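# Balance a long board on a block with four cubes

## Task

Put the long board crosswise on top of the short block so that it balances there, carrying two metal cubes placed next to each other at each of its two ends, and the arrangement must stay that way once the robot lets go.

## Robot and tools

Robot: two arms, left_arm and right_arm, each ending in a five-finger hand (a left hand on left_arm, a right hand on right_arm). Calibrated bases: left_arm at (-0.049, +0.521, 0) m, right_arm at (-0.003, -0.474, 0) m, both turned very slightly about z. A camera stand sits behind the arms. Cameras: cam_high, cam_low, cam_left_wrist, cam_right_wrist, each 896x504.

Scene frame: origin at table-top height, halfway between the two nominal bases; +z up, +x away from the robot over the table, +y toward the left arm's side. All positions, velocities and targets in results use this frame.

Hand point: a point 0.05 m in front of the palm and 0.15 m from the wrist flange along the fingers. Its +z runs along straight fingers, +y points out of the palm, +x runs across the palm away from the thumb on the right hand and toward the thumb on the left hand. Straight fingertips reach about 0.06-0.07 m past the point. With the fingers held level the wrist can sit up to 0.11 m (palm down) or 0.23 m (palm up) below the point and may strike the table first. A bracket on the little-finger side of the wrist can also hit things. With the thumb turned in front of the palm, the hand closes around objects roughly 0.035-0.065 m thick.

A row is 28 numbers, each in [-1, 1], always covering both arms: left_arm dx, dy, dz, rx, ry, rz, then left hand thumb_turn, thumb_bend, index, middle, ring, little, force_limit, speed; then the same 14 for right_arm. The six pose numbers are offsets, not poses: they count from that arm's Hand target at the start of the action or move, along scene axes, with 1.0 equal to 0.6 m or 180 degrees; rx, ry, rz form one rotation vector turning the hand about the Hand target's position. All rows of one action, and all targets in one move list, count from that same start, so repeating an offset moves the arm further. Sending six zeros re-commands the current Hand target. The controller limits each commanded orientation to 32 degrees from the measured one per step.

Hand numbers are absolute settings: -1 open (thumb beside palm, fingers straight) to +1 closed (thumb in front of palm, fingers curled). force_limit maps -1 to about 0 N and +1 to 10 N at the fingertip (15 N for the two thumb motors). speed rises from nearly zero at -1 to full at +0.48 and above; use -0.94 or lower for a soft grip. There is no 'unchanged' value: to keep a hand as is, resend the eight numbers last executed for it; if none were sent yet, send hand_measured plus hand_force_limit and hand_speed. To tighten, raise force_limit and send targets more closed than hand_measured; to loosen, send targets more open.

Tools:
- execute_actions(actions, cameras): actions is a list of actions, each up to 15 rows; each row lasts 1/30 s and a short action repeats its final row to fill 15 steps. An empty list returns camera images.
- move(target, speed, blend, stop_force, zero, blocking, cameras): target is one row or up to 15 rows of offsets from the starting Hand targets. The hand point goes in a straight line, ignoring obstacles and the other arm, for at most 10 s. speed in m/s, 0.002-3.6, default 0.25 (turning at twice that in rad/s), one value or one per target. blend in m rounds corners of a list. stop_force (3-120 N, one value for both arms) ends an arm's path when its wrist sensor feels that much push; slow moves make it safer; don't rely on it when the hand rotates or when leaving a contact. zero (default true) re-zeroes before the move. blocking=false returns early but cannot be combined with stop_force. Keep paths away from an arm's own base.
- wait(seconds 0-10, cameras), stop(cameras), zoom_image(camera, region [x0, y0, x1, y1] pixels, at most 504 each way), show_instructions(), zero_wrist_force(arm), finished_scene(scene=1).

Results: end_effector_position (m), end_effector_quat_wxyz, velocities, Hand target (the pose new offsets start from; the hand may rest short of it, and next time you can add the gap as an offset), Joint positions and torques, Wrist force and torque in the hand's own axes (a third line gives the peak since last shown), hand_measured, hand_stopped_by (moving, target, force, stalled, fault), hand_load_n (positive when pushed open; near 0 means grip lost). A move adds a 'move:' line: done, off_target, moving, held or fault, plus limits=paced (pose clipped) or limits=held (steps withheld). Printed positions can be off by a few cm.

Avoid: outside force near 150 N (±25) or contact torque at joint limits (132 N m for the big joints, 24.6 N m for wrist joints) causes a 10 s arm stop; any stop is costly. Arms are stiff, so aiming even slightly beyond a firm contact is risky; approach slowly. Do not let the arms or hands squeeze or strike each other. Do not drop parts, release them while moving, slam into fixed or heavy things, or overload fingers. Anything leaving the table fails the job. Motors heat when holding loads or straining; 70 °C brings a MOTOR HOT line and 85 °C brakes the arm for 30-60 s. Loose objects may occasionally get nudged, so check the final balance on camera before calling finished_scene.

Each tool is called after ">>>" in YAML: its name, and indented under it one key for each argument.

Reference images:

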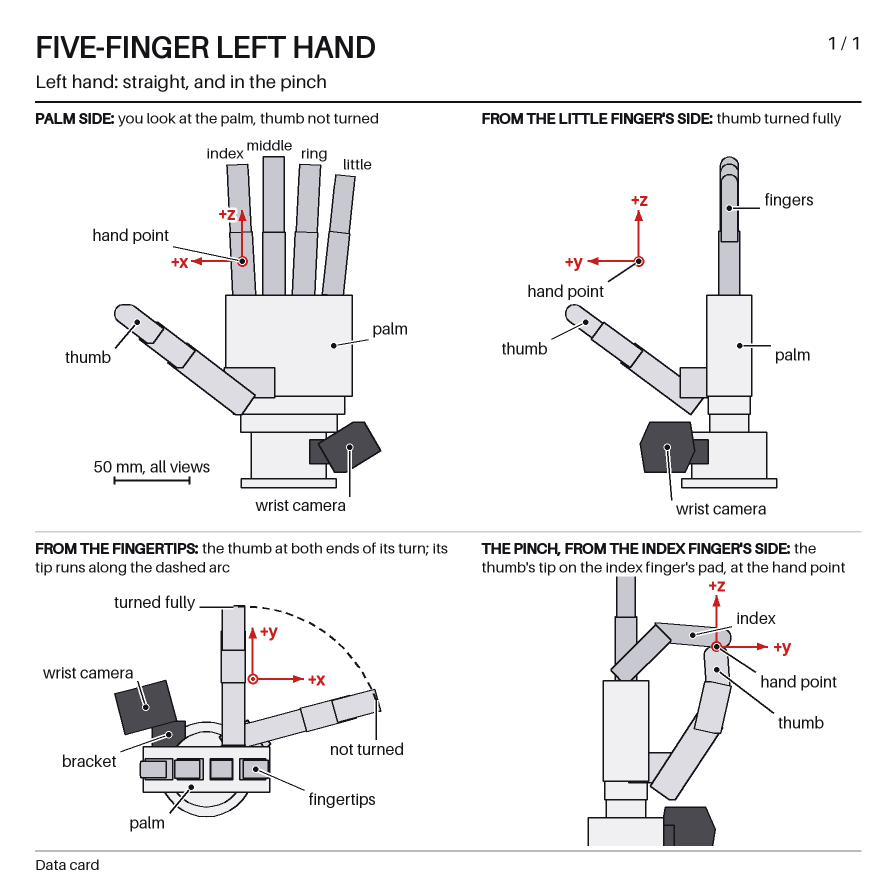

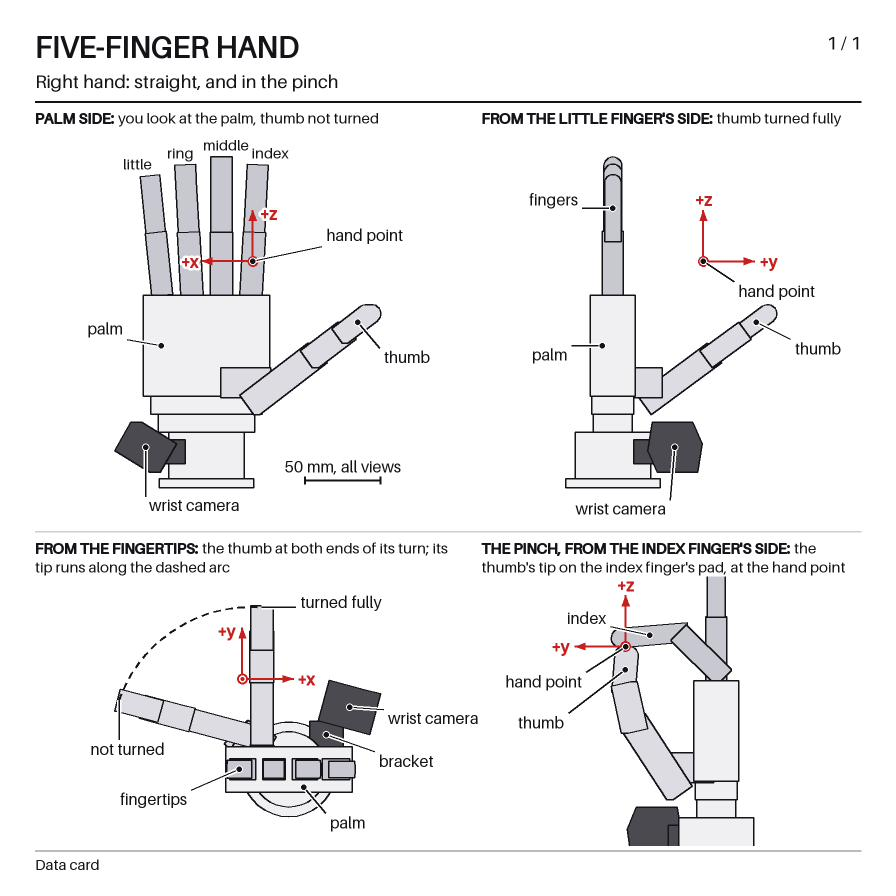

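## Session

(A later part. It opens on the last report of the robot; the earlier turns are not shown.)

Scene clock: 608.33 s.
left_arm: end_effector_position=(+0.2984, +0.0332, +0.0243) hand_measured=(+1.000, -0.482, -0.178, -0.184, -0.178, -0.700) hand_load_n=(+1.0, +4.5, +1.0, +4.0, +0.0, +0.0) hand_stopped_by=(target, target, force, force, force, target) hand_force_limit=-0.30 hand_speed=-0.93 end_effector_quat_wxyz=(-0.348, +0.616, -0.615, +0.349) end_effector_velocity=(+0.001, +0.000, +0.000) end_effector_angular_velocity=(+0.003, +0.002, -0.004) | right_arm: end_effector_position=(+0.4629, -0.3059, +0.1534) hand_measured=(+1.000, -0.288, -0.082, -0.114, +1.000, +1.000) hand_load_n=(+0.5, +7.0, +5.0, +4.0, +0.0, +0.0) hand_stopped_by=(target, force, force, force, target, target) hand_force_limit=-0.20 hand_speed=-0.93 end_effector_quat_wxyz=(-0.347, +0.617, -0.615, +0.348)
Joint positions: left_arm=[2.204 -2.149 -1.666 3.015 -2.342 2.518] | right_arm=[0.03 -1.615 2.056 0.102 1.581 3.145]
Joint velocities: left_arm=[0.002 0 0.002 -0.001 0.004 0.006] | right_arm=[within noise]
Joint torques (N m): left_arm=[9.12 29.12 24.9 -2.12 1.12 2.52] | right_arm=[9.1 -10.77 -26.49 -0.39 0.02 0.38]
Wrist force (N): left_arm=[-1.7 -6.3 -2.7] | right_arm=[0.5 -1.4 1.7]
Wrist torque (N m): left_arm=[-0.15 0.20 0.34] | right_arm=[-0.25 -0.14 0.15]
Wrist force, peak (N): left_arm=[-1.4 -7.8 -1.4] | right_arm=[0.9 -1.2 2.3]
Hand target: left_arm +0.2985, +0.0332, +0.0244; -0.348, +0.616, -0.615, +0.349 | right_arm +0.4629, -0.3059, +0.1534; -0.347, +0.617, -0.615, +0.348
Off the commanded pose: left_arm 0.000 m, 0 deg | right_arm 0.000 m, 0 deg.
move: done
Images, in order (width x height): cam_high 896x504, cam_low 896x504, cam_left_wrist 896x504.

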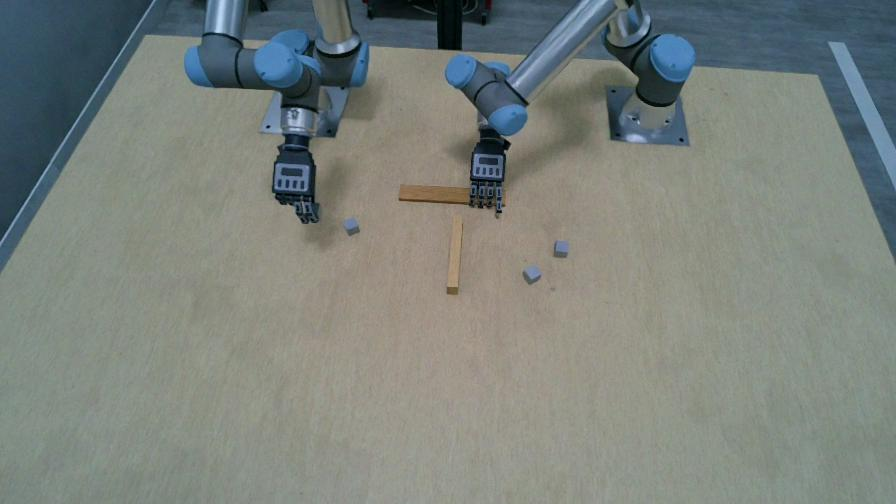

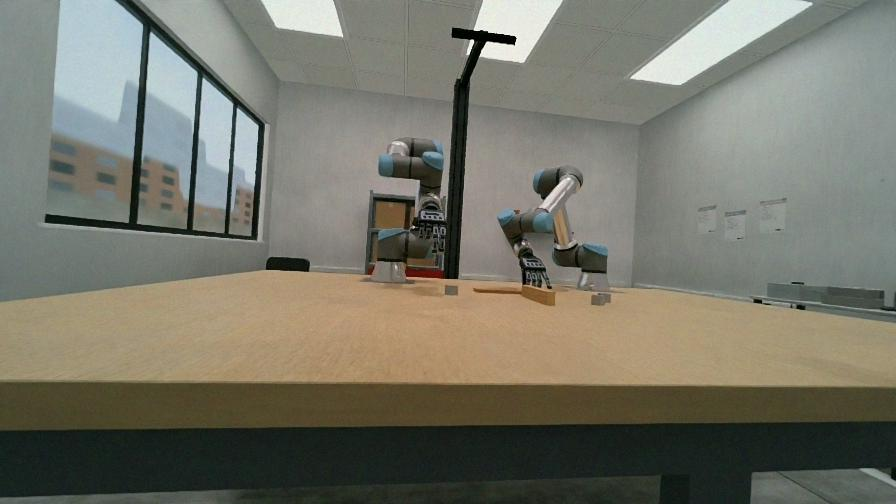

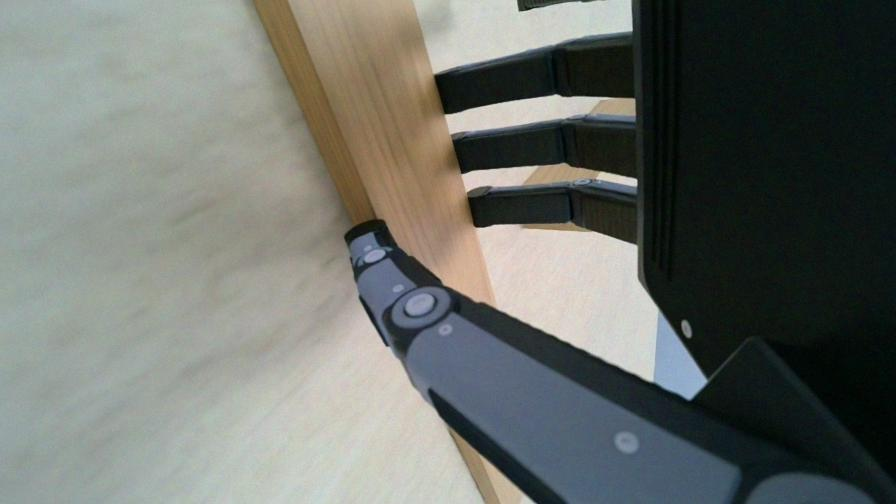

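>>> move:
  target: [0,0,0,0,0,0,1,-0.6,-0.5,-0.5,-0.5,-0.7,-0.3,-0.7,0,0,0,0,0,0,1,0.1,0.15,0.15,1,1,-0.2,-0.93]

>>> move:
  target: [-0.005,-0.106,0.0,0,0,0,1,-0.6,-0.5,-0.5,-0.5,-0.7,-0.3,-0.7,0,0,0,0,0,0,1,0.1,0.15,0.15,1,1,-0.2,-0.93]
  speed: 0.06
  stop_force: 6
  cameras: ["cam_high","cam_low","cam_left_wrist"]

>>> zoom_image:
  camera: "cam_high"
  region: [390, 150, 540, 270]

Scene clock: 627.80 s.
left_arm: end_effector_position=(+0.2985, +0.0332, +0.0244) hand_measured=(+1.000, -0.600, -0.500, -0.500, -0.500, -0.700) hand_load_n=(+0.0, +0.0, +0.0, +0.0, +0.0, +0.0) hand_stopped_by=(target, target, target, target, target, target) hand_force_limit=-0.30 hand_speed=-0.70 end_effector_quat_wxyz=(-0.348, +0.616, -0.615, +0.349) | right_arm: end_effector_position=(+0.4629, -0.3059, +0.1534) hand_measured=(+1.000, -0.288, -0.082, -0.114, +1.000, +1.000) hand_load_n=(+0.5, +7.0, +5.0, +4.0, +0.0, +0.0) hand_stopped_by=(target, force, force, force, target, target) hand_force_limit=-0.20 hand_speed=-0.93 end_effector_quat_wxyz=(-0.347, +0.617, -0.615, +0.348)
Joint positions: left_arm=[2.204 -2.149 -1.666 3.015 -2.342 2.518] | right_arm=[0.03 -1.615 2.056 0.102 1.581 3.145]
Joint torques (N m): left_arm=[8.19 46.54 21.09 -1.39 -0.23 2.27] | right_arm=[8.98 -11.67 -27.23 0.09 -0.04 0.35]
Wrist force (N): left_arm=[-1.9 -3.1 -0.1] | right_arm=[0.7 -1.1 1.9]
Wrist torque (N m): left_arm=[-0.23 0.24 0.25] | right_arm=[-0.23 -0.17 0.17]
Wrist force, peak (N): left_arm=[-1.9 -5.7 -2.3] | right_arm=[0.4 -1.4 2.6]
Hand target: left_arm +0.2985, +0.0332, +0.0244; -0.348, +0.616, -0.615, +0.349 | right_arm +0.4629, -0.3059, +0.1534; -0.347, +0.617, -0.615, +0.348
Off the commanded pose: left_arm 0.000 m, 0 deg | right_arm 0.000 m, 0 deg.
move: done

Scene clock: 629.90 s.
left_arm: end_effector_position=(+0.2955, -0.0304, +0.0244) hand_measured=(+1.000, -0.600, -0.500, -0.500, -0.500, -0.700) hand_load_n=(+0.0, +0.0, +0.0, +0.0, +0.0, +0.0) hand_stopped_by=(target, target, target, target, target, target) hand_force_limit=-0.30 hand_speed=-0.70 end_effector_quat_wxyz=(-0.348, +0.616, -0.615, +0.349) | right_arm: end_effector_position=(+0.4629, -0.3059, +0.1534) hand_measured=(+1.000, -0.288, -0.082, -0.114, +1.000, +1.000) hand_load_n=(+0.5, +7.0, +5.0, +4.0, +0.0, +0.0) hand_stopped_by=(target, force, force, force, target, target) hand_force_limit=-0.20 hand_speed=-0.93 end_effector_quat_wxyz=(-0.347, +0.617, -0.615, +0.348)
Joint positions: left_arm=[2.129 -2.279 -1.444 2.866 -2.393 2.439] | right_arm=[0.03 -1.615 2.056 0.102 1.581 3.145]
Joint torques (N m): left_arm=[8.76 54.99 1.6 -0.15 0.92 2.25] | right_arm=[9.54 -11.93 -26.91 -0.02 0.12 0.13]
Wrist force (N): left_arm=[-2.2 -2.8 0.1] | right_arm=[0.8 -1.0 2.0]
Wrist torque (N m): left_arm=[-0.20 0.31 0.32] | right_arm=[-0.22 -0.20 0.18]
Wrist force, peak (N): left_arm=[-2.5 -3.3 -0.3] | right_arm=[0.8 -1.4 2.2]
Hand target: left_arm +0.2955, -0.0304, +0.0244; -0.348, +0.616, -0.615, +0.349 | right_arm +0.4629, -0.3059, +0.1534; -0.347, +0.617, -0.615, +0.348
Off the commanded pose: left_arm 0.000 m, 0 deg | right_arm 0.000 m, 0 deg.
move: done
Images, in order (width x height): cam_high 896x504, cam_low 896x504, cam_left_wrist 896x504.

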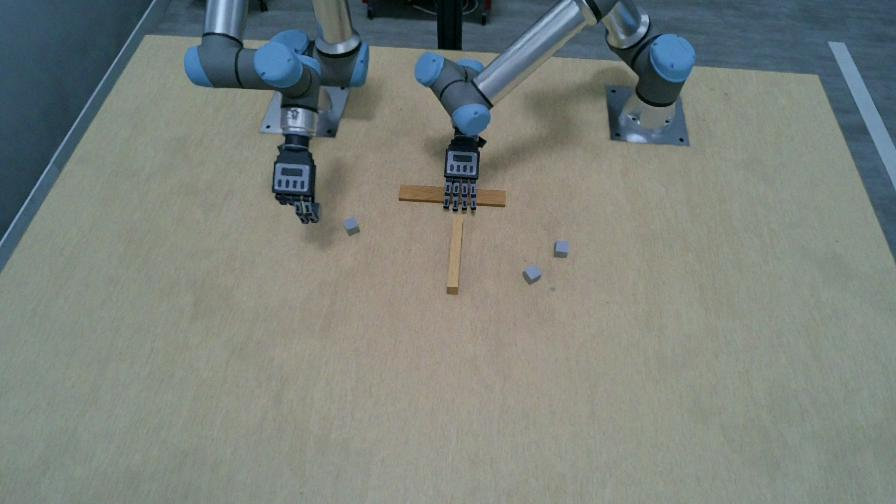

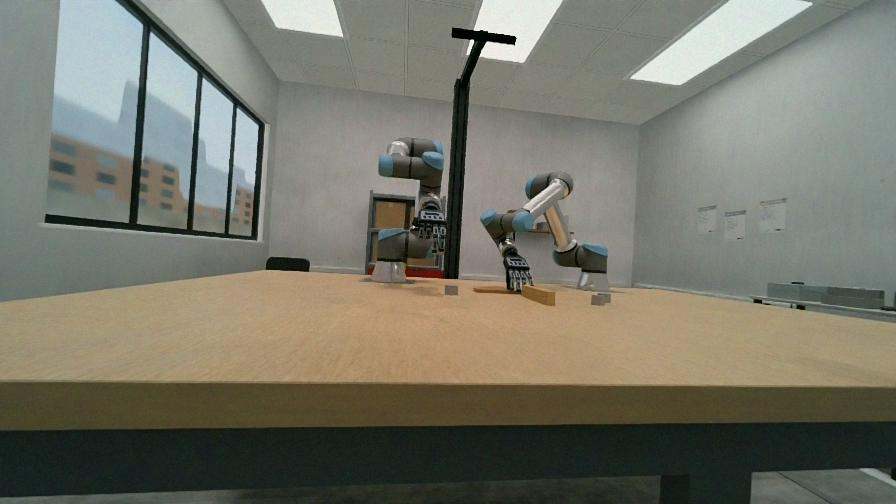

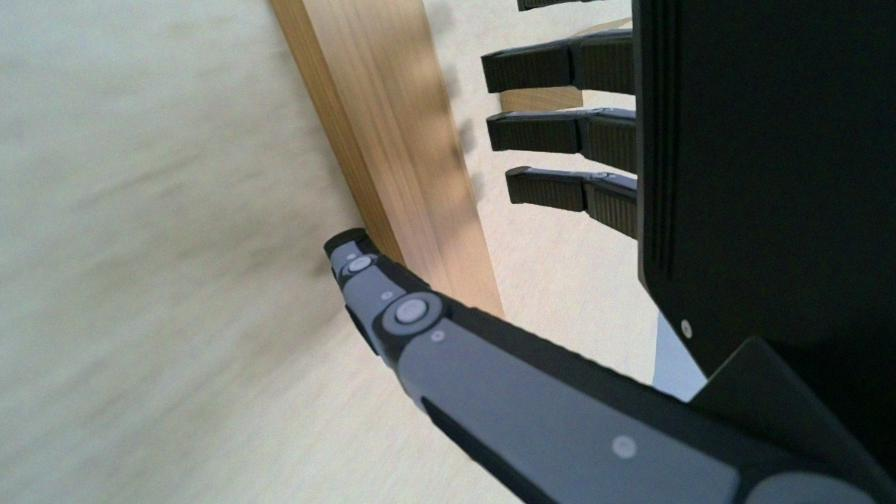

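Scaled by 3.360 from the camera's 896x504 image, which has a finer 1280x720 frame.

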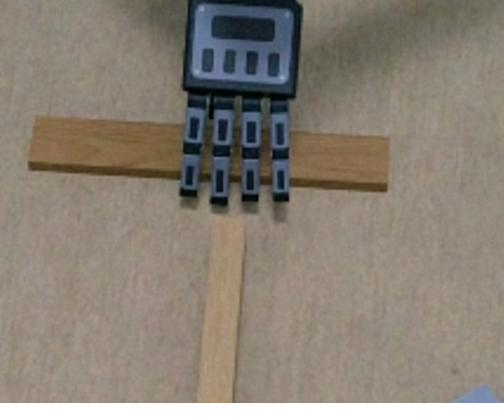

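>>> move:
  target: [0,0,0,0,0,0,1,-0.48,-0.3,-0.3,-0.3,-0.7,-0.2,-0.85,0,0,0,0,0,0,1,0.1,0.15,0.15,1,1,-0.2,-0.93]

>>> move:
  target: [0,0,0,0,0,0,1,-0.48,0.05,0.05,0.05,-0.7,-0.3,-0.94,0,0,0,0,0,0,1,0.1,0.15,0.15,1,1,-0.2,-0.93]

>>> move:
  target: [0,0,0.05,0,0,0,1,-0.48,0.05,0.05,0.05,-0.7,-0.3,-0.94,0,0,0,0,0,0,1,0.1,0.15,0.15,1,1,-0.2,-0.93]
  speed: 0.05
  cameras: ["cam_high","cam_low","cam_left_wrist"]

>>> zoom_image:
  camera: "cam_high"
  region: [390, 150, 540, 270]

>>> zoom_image:
  camera: "cam_low"
  region: [440, 220, 580, 320]

Scene clock: 646.23 s.
left_arm: end_effector_position=(+0.2955, -0.0304, +0.0244) hand_measured=(+1.000, -0.480, -0.300, -0.300, -0.300, -0.700) hand_load_n=(+0.0, +0.0, +0.0, +0.0, +0.0, +0.0) hand_stopped_by=(target, target, target, target, target, target) hand_force_limit=-0.20 hand_speed=-0.85 end_effector_quat_wxyz=(-0.348, +0.616, -0.615, +0.349) | right_arm: end_effector_position=(+0.4629, -0.3059, +0.1534) hand_measured=(+1.000, -0.288, -0.082, -0.114, +1.000, +1.000) hand_load_n=(+0.0, +7.0, +5.0, +4.0, +0.0, +0.0) hand_stopped_by=(target, force, force, force, target, target) hand_force_limit=-0.20 hand_speed=-0.93 end_effector_quat_wxyz=(-0.347, +0.617, -0.615, +0.348)
Joint positions: left_arm=[2.129 -2.279 -1.444 2.866 -2.393 2.439] | right_arm=[0.03 -1.615 2.056 0.102 1.581 3.145]
Joint torques (N m): left_arm=[8.82 53.18 5.88 -1.71 0.04 2.08] | right_arm=[9.38 -10.85 -25.86 0.23 0.16 0.1]
Wrist force (N): left_arm=[-2.1 -3.0 0.2] | right_arm=[0.9 -0.9 2.0]
Wrist torque (N m): left_arm=[-0.23 0.31 0.33] | right_arm=[-0.19 -0.21 0.18]
Wrist force, peak (N): left_arm=[-2.1 -3.4 0.0] | right_arm=[0.8 -1.3 2.4]
Hand target: left_arm +0.2955, -0.0304, +0.0244; -0.348, +0.616, -0.615, +0.349 | right_arm +0.4629, -0.3059, +0.1534; -0.347, +0.617, -0.615, +0.348
Off the commanded pose: left_arm 0.000 m, 0 deg | right_arm 0.000 m, 0 deg.
move: done

Scene clock: 647.33 s.
left_arm: end_effector_position=(+0.2955, -0.0304, +0.0244) hand_measured=(+1.000, -0.482, -0.166, -0.184, -0.160, -0.700) hand_load_n=(+0.0, +4.0, +3.5, +1.5, +3.0, -0.5) hand_stopped_by=(target, target, force, force, force, target) hand_force_limit=-0.30 hand_speed=-0.94 end_effector_quat_wxyz=(-0.348, +0.616, -0.615, +0.349) | right_arm: end_effector_position=(+0.4629, -0.3059, +0.1534) hand_measured=(+1.000, -0.288, -0.082, -0.114, +1.000, +1.000) hand_load_n=(+0.5, +7.0, +5.0, +4.0, +0.0, +0.0) hand_stopped_by=(target, force, force, force, target, target) hand_force_limit=-0.20 hand_speed=-0.93 end_effector_quat_wxyz=(-0.347, +0.617, -0.615, +0.348)
Joint positions: left_arm=[2.129 -2.279 -1.444 2.866 -2.393 2.439] | right_arm=[0.03 -1.615 2.056 0.102 1.581 3.145]
Joint torques (N m): left_arm=[7.77 51.15 8.46 -1.96 -0.82 2.21] | right_arm=[8.91 -11.37 -26.66 0.25 0.35 0.11]
Wrist force (N): left_arm=[-2.4 -5.3 -0.5] | right_arm=[0.6 -0.9 2.0]
Wrist torque (N m): left_arm=[-0.33 0.32 0.38] | right_arm=[-0.21 -0.17 0.16]
Wrist force, peak (N): left_arm=[-2.1 -5.9 -0.8] | right_arm=[1.1 -1.3 2.1]
Hand target: left_arm +0.2955, -0.0304, +0.0244; -0.348, +0.616, -0.615, +0.349 | right_arm +0.4629, -0.3059, +0.1534; -0.347, +0.617, -0.615, +0.348
Off the commanded pose: left_arm 0.000 m, 0 deg | right_arm 0.000 m, 0 deg.
move: done

Scene clock: 648.23 s.
left_arm: end_effector_position=(+0.2955, -0.0306, +0.0547) hand_measured=(+1.000, -0.482, -0.166, -0.184, -0.160, -0.700) hand_load_n=(+1.0, +5.0, +3.0, +1.0, +2.5, +0.0) hand_stopped_by=(target, target, force, force, force, target) hand_force_limit=-0.30 hand_speed=-0.94 end_effector_quat_wxyz=(-0.348, +0.616, -0.615, +0.349) end_effector_velocity=(+0.001, +0.000, -0.001) end_effector_angular_velocity=(-0.001, -0.002, +0.002) | right_arm: end_effector_position=(+0.4629, -0.3059, +0.1534) hand_measured=(+1.000, -0.288, -0.082, -0.114, +1.000, +1.000) hand_load_n=(+0.5, +7.0, +5.0, +4.0, +0.0, +0.0) hand_stopped_by=(target, force, force, force, target, target) hand_force_limit=-0.20 hand_speed=-0.93 end_effector_quat_wxyz=(-0.347, +0.617, -0.615, +0.348)
Joint positions: left_arm=[2.129 -2.241 -1.421 2.807 -2.393 2.439] | right_arm=[0.03 -1.615 2.056 0.102 1.581 3.145]
Joint velocities: left_arm=[0.001 -0.002 -0.001 0.005 -0.002 0] | right_arm=[within noise]
Joint torques (N m): left_arm=[6.58 29.58 6.04 0.42 -0.77 -0.3] | right_arm=[8.42 -11.95 -26.7 0.3 0.24 -0.01]
Wrist force (N): left_arm=[-2.1 -2.1 1.0] | right_arm=[0.9 -1.2 2.1]
Wrist torque (N m): left_arm=[-0.22 0.34 0.27] | right_arm=[-0.27 -0.21 0.18]
Wrist force, peak (N): left_arm=[-2.1 -5.9 -1.0] | right_arm=[0.8 -1.1 2.2]
Hand target: left_arm +0.2955, -0.0304, +0.0544; -0.348, +0.616, -0.615, +0.349 | right_arm +0.4629, -0.3059, +0.1534; -0.347, +0.617, -0.615, +0.348
Off the commanded pose: left_arm 0.000 m, 0 deg | right_arm 0.000 m, 0 deg.
move: done
Images, in order (width x height): cam_high 896x504, cam_low 896x504, cam_left_wrist 896x504.

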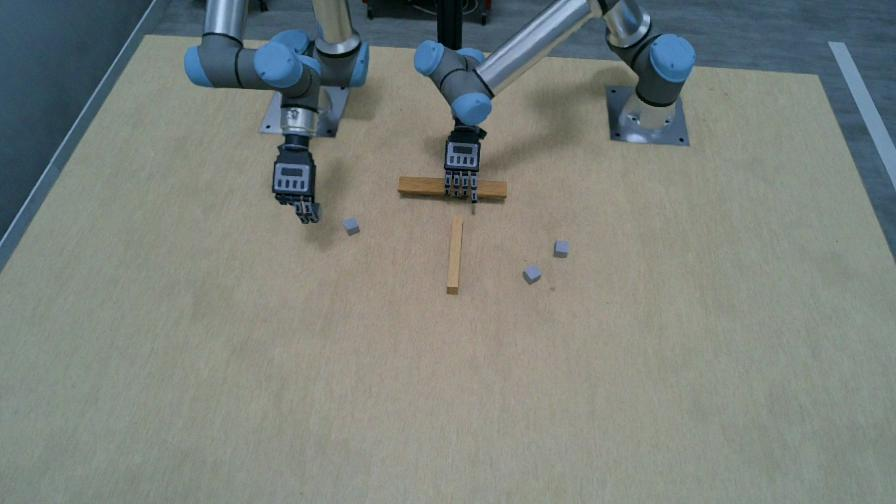

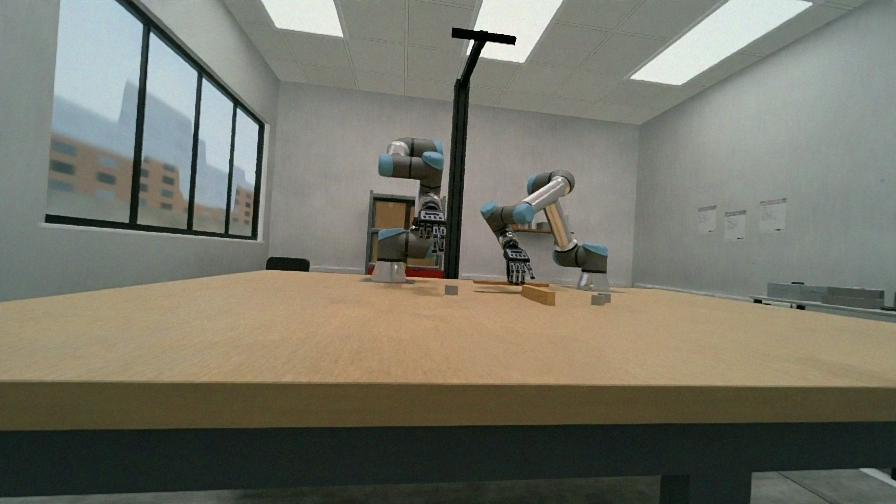

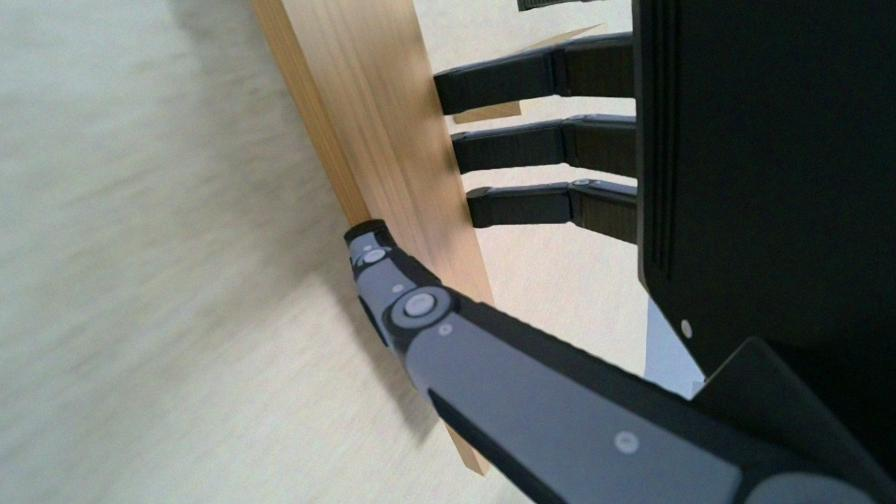

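Scaled by 3.360 from the camera's 896x504 image, which has a finer 1280x720 frame.

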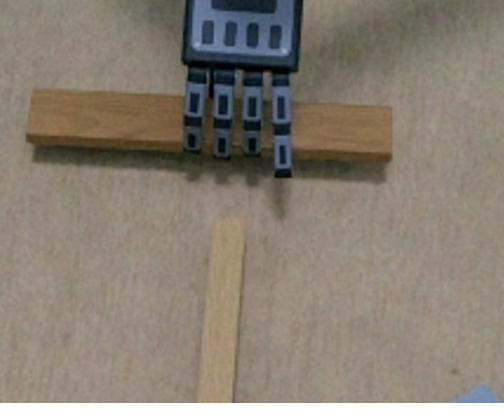

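Scaled by 3.600 from the camera's 896x504 image, which has a finer 1280x720 frame.

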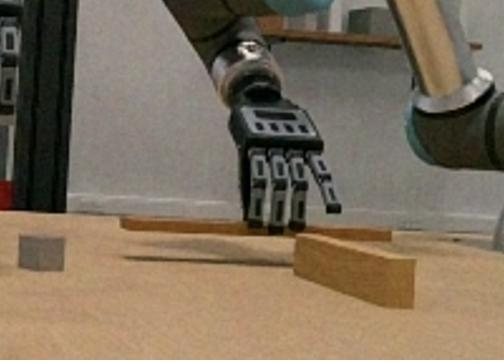

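>>> move:
  target:
    - [0.0,0,0.052,0,0,0,1,-0.48,0.05,0.05,0.05,-0.7,-0.3,-0.94,0,0,0,0,0,0,1,0.1,0.15,0.15,1,1,-0.2,-0.93]
    - [0.283,0,0.052,0,0,0.011,1,-0.48,0.05,0.05,0.05,-0.7,-0.3,-0.94,0,0,0,0,0,0,1,0.1,0.15,0.15,1,1,-0.2,-0.93]
  speed: 0.1
  blend: [0.02,0]
  cameras: ["cam_high","cam_low","cam_left_wrist"]

>>> zoom_image:
  camera: "cam_high"
  region: [380, 190, 530, 310]

>>> zoom_image:
  camera: "cam_low"
  region: [460, 220, 600, 320]

Scene clock: 675.93 s.
left_arm: end_effector_position=(+0.4652, -0.0304, +0.0855) hand_measured=(+1.000, -0.482, -0.166, -0.184, -0.160, -0.700) hand_load_n=(+0.5, +5.0, +3.0, +1.0, +2.5, +0.0) hand_stopped_by=(target, target, force, force, force, target) hand_force_limit=-0.30 hand_speed=-0.94 end_effector_quat_wxyz=(-0.354, +0.626, -0.604, +0.342) | right_arm: end_effector_position=(+0.4629, -0.3059, +0.1534) hand_measured=(+1.000, -0.288, -0.082, -0.114, +1.000, +1.000) hand_load_n=(+0.5, +7.0, +5.0, +4.0, +0.0, +0.0) hand_stopped_by=(target, force, force, force, target, target) hand_force_limit=-0.20 hand_speed=-0.93 end_effector_quat_wxyz=(-0.347, +0.617, -0.615, +0.348)
Joint positions: left_arm=[2.357 -2.359 -1.099 2.731 -2.256 2.628] | right_arm=[0.03 -1.615 2.056 0.102 1.581 3.145]
Joint torques (N m): left_arm=[-6.51 59.88 7.75 1.28 -2.95 -2.35] | right_arm=[9.02 -12.02 -26.58 0.09 0.41 -0.19]
Wrist force (N): left_arm=[-1.5 -2.1 0.4] | right_arm=[1.0 -1.1 1.7]
Wrist torque (N m): left_arm=[-0.18 0.25 0.48] | right_arm=[-0.23 -0.21 0.17]
Wrist force, peak (N): left_arm=[-1.8 -2.9 1.5] | right_arm=[1.0 -1.3 2.3]
Hand target: left_arm +0.4653, -0.0304, +0.0856; -0.354, +0.626, -0.604, +0.343 | right_arm +0.4629, -0.3059, +0.1534; -0.347, +0.617, -0.615, +0.348
Off the commanded pose: left_arm 0.000 m, 0 deg | right_arm 0.000 m, 0 deg.
move: done; blend cut to 0.0156 m at target 1
Images, in order (width x height): cam_high 896x504, cam_low 896x504, cam_left_wrist 896x504.

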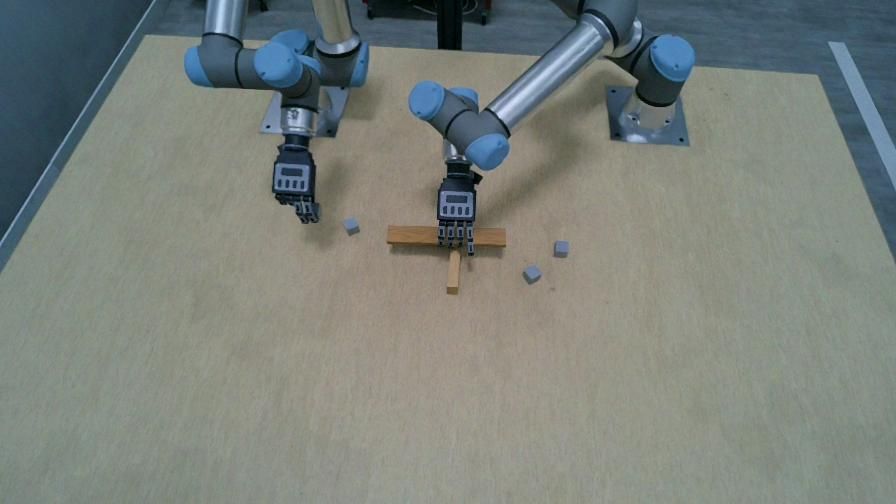

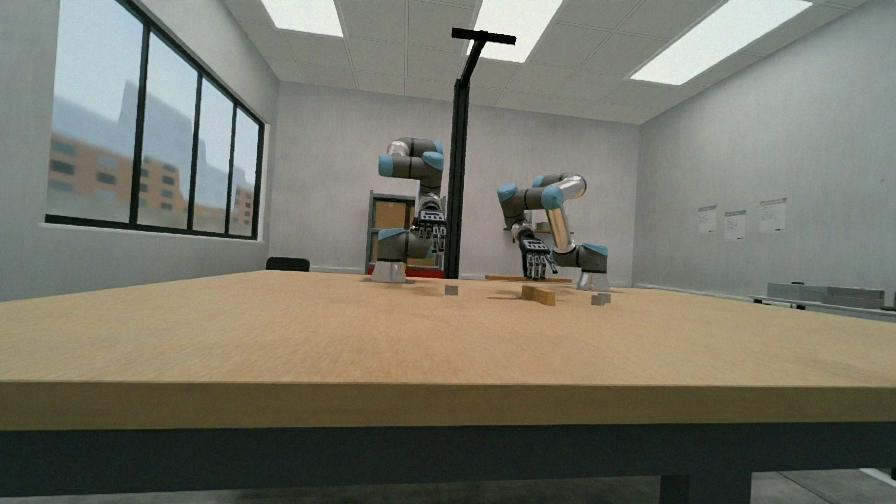

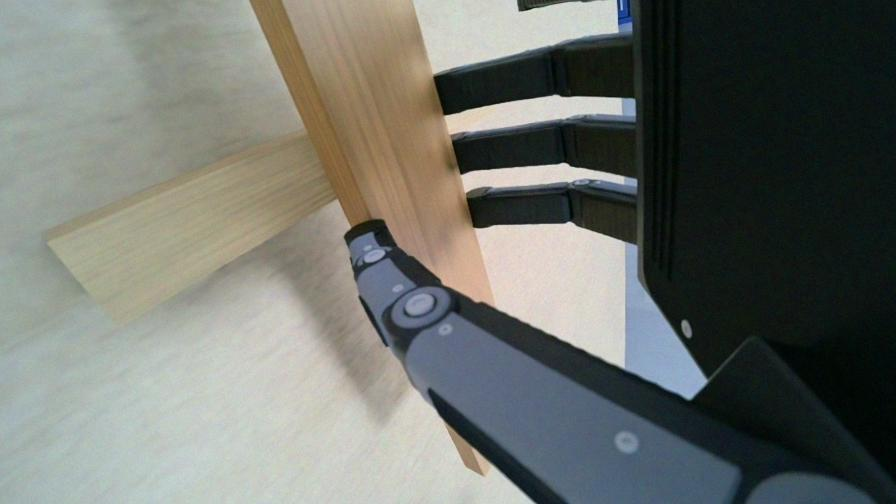

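Scaled by 3.360 from the camera's 896x504 image, which has a finer 1280x720 frame.

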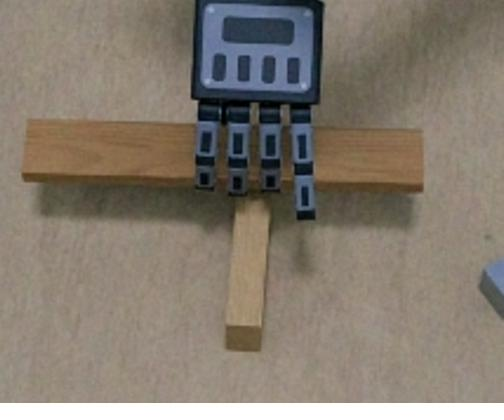

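Scaled by 3.600 from the camera's 896x504 image, which has a finer 1280x720 frame.

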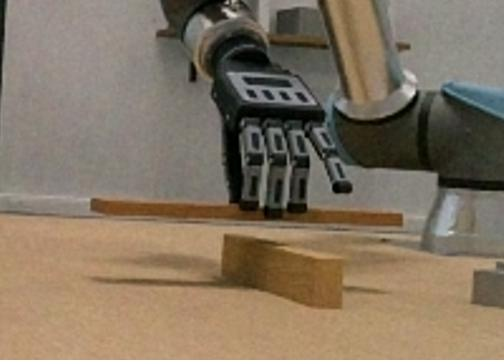

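>>> move:
  target: [0.05,0.04,-0.018,0,0,0,1,-0.48,0.05,0.05,0.05,-0.7,-0.3,-0.94,0,0,0,0,0,0,1,0.1,0.15,0.15,1,1,-0.2,-0.93]
  speed: 0.08
  cameras: ["cam_high","cam_low","cam_left_wrist"]

>>> zoom_image:
  camera: "cam_high"
  region: [380, 190, 530, 310]

>>> zoom_image:
  camera: "cam_low"
  region: [460, 220, 600, 320]

Scene clock: 691.53 s.
left_arm: end_effector_position=(+0.4952, -0.0064, +0.0747) hand_measured=(+1.000, -0.482, -0.166, -0.184, -0.160, -0.700) hand_load_n=(+1.0, +5.0, +3.0, +1.0, +2.5, +0.0) hand_stopped_by=(target, target, force, force, force, target) hand_force_limit=-0.30 hand_speed=-0.94 end_effector_quat_wxyz=(-0.354, +0.626, -0.604, +0.343) end_effector_velocity=(-0.002, -0.001, +0.001) end_effector_angular_velocity=(-0.001, +0.000, +0.002) | right_arm: end_effector_position=(+0.4629, -0.3059, +0.1534) hand_measured=(+1.000, -0.288, -0.082, -0.114, +1.000, +1.000) hand_load_n=(+0.5, +7.0, +5.0, +4.0, +0.0, +0.0) hand_stopped_by=(target, force, force, force, target, target) hand_force_limit=-0.20 hand_speed=-0.93 end_effector_quat_wxyz=(-0.347, +0.617, -0.615, +0.348)
Joint positions: left_arm=[2.42 -2.352 -1.136 2.792 -2.209 2.68] | right_arm=[0.03 -1.615 2.056 0.102 1.581 3.145]
Joint velocities: left_arm=[-0.003 -0.001 0.002 -0.004 -0.004 -0.005] | right_arm=[within noise]
Joint torques (N m): left_arm=[-7.13 57.13 28.03 -1.84 -2.67 -2.44] | right_arm=[9.28 -11.55 -26.56 0.08 0.34 -0.28]
Wrist force (N): left_arm=[-1.4 -2.2 0.6] | right_arm=[0.6 -1.2 2.0]
Wrist torque (N m): left_arm=[-0.22 0.26 0.45] | right_arm=[-0.25 -0.17 0.15]
Wrist force, peak (N): left_arm=[-2.4 -2.4 1.4] | right_arm=[0.6 -1.4 2.2]
Hand target: left_arm +0.4953, -0.0064, +0.0748; -0.354, +0.626, -0.604, +0.343 | right_arm +0.4629, -0.3059, +0.1534; -0.347, +0.617, -0.615, +0.348
Off the commanded pose: left_arm 0.000 m, 0 deg | right_arm 0.000 m, 0 deg.
move: done
Images, in order (width x height): cam_high 896x504, cam_low 896x504, cam_left_wrist 896x504.

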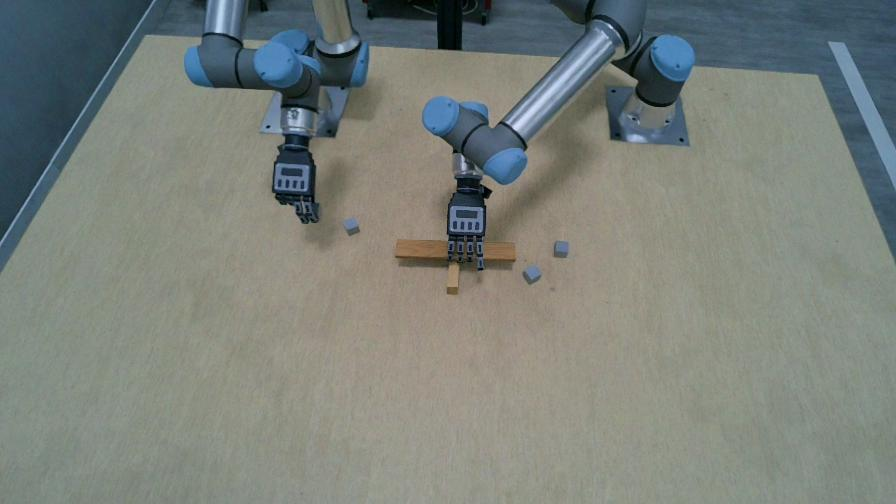

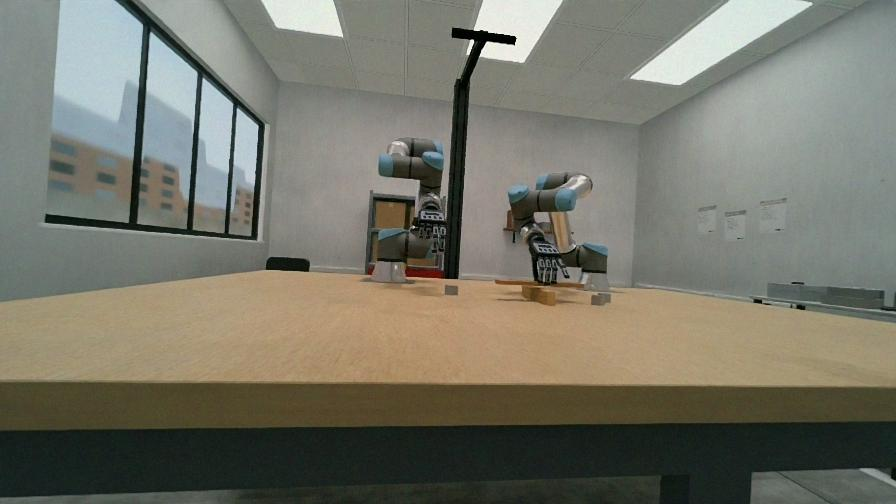

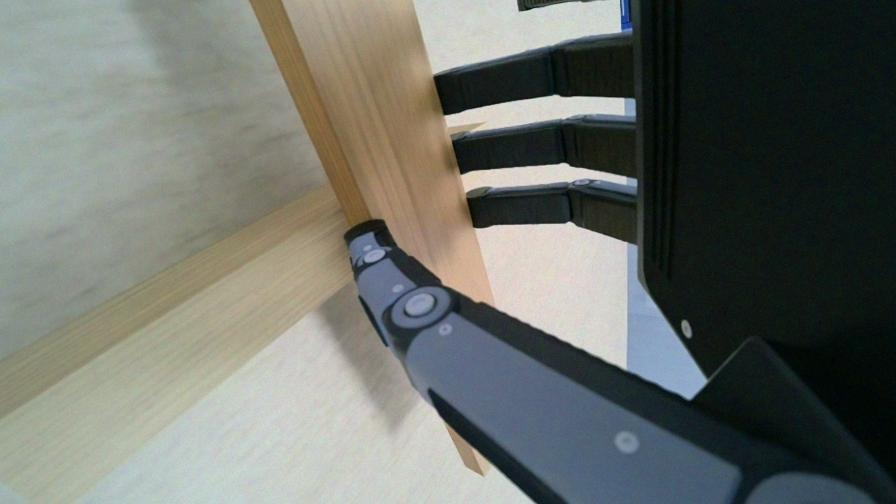

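Scaled by 3.360 from the camera's 896x504 image, which has a finer 1280x720 frame.

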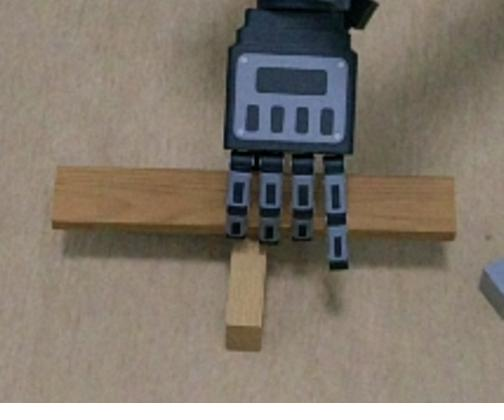

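Scaled by 3.600 from the camera's 896x504 image, which has a finer 1280x720 frame.

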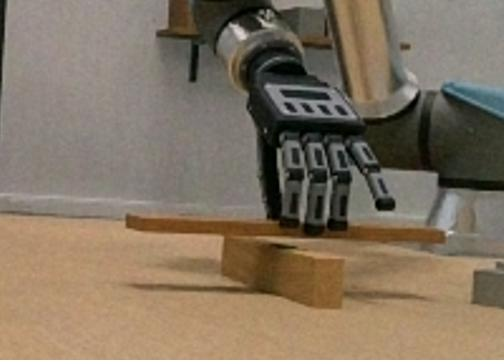

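>>> move:
  target: [0,-0.0025,-0.035,0,0,0,1,-0.48,0.05,0.05,0.05,-0.7,-0.3,-0.94,0,0,0,0,0,0,1,0.1,0.15,0.15,1,1,-0.2,-0.93]
  speed: 0.012
  stop_force: 3
  cameras: ["cam_high","cam_low","cam_left_wrist"]

>>> zoom_image:
  camera: "cam_high"
  region: [380, 190, 530, 310]

>>> zoom_image:
  camera: "cam_low"
  region: [460, 220, 600, 320]

Scene clock: 703.57 s.
left_arm: end_effector_position=(+0.4952, -0.0072, +0.0647) hand_measured=(+1.000, -0.482, -0.166, -0.184, -0.160, -0.700) hand_load_n=(+0.0, +4.5, +3.5, +1.0, +3.0, +0.0) hand_stopped_by=(target, target, force, force, force, target) hand_force_limit=-0.30 hand_speed=-0.94 end_effector_quat_wxyz=(-0.354, +0.626, -0.604, +0.343) | right_arm: end_effector_position=(+0.4629, -0.3059, +0.1534) hand_measured=(+1.000, -0.288, -0.082, -0.114, +1.000, +1.000) hand_load_n=(+0.5, +7.0, +5.0, +4.0, +0.0, +0.0) hand_stopped_by=(target, force, force, force, target, target) hand_force_limit=-0.20 hand_speed=-0.93 end_effector_quat_wxyz=(-0.347, +0.617, -0.615, +0.348)
Joint positions: left_arm=[2.419 -2.362 -1.144 2.811 -2.21 2.679] | right_arm=[0.03 -1.615 2.056 0.102 1.581 3.145]
Joint torques (N m): left_arm=[7.03 58.27 27.87 -1.58 1.1 0.9] | right_arm=[8.42 -12.68 -26.78 0.3 0.66 -0.34]
Wrist force (N): left_arm=[-2.2 -4.2 -0.4] | right_arm=[0.8 -1.3 1.6]
Wrist torque (N m): left_arm=[-0.29 0.32 0.47] | right_arm=[-0.24 -0.18 0.17]
Wrist force, peak (N): left_arm=[-2.4 -9.0 -4.8] | right_arm=[1.0 -1.3 2.2]
Hand target: left_arm +0.4953, -0.0072, +0.0647; -0.354, +0.626, -0.604, +0.343 (not the last commanded pose) | right_arm +0.4629, -0.3059, +0.1534; -0.347, +0.617, -0.615, +0.348
Off the commanded pose: left_arm 0.011 m, 0 deg | right_arm 0.000 m, 0 deg.
move: contact (left_arm)
Images, in order (width x height): cam_high 896x504, cam_low 896x504, cam_left_wrist 896x504.

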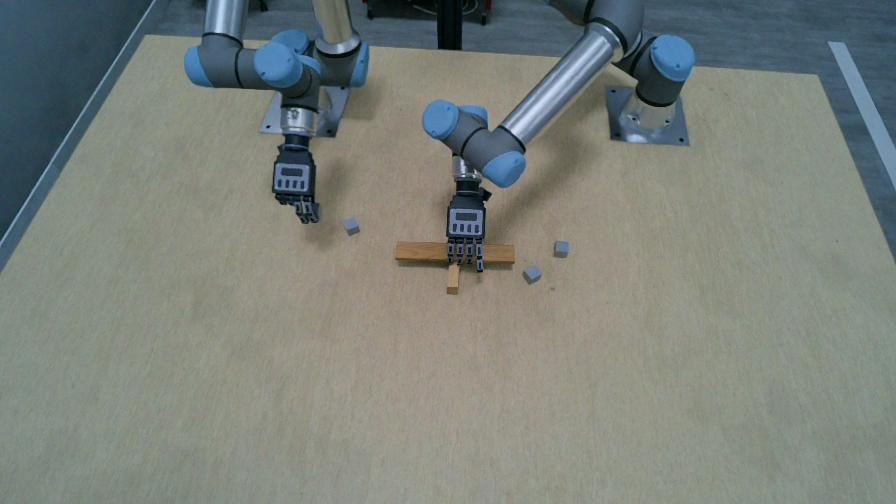

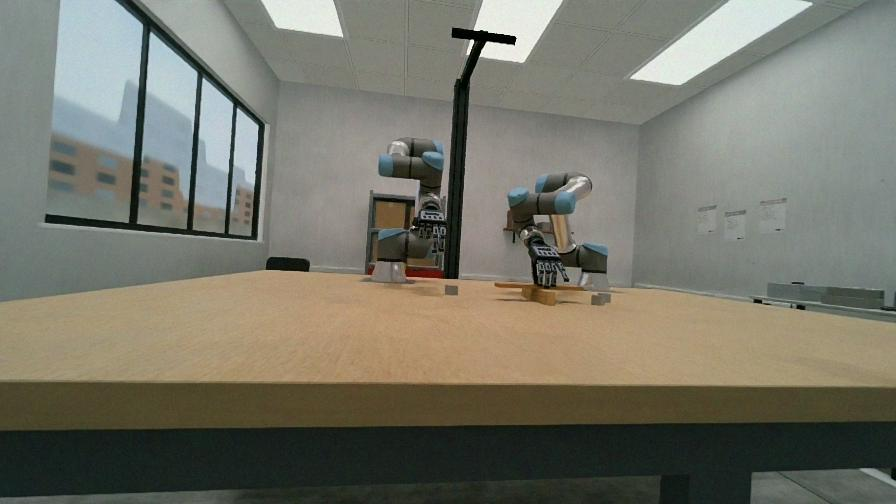

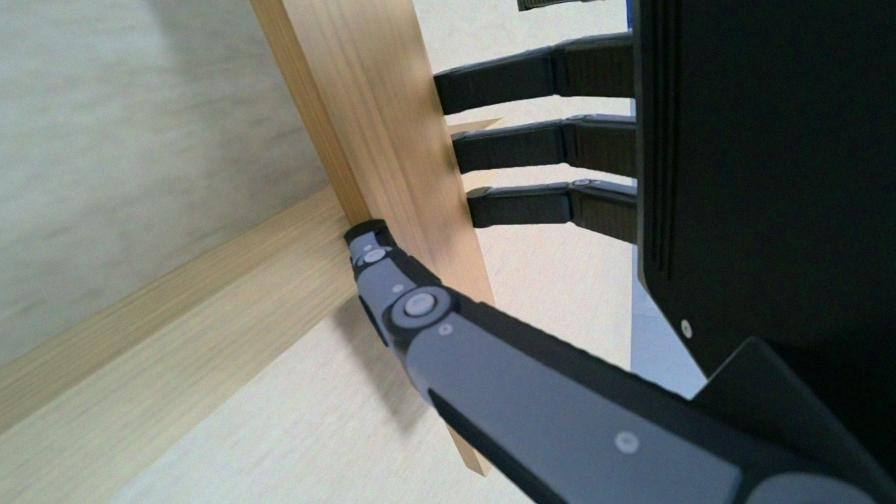

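Scaled by 3.360 from the camera's 896x504 image, which has a finer 1280x720 frame.

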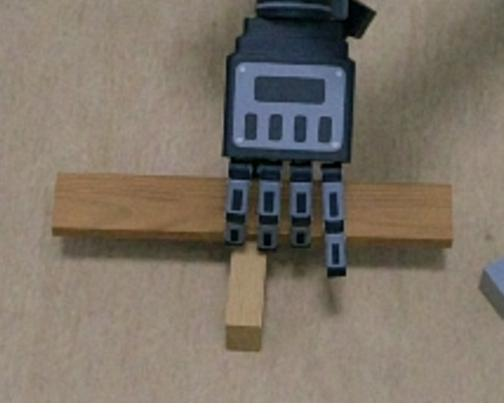

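Scaled by 3.600 from the camera's 896x504 image, which has a finer 1280x720 frame.

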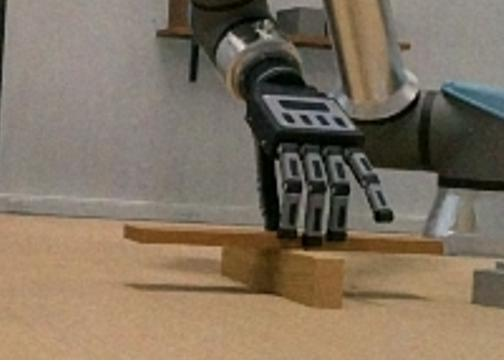

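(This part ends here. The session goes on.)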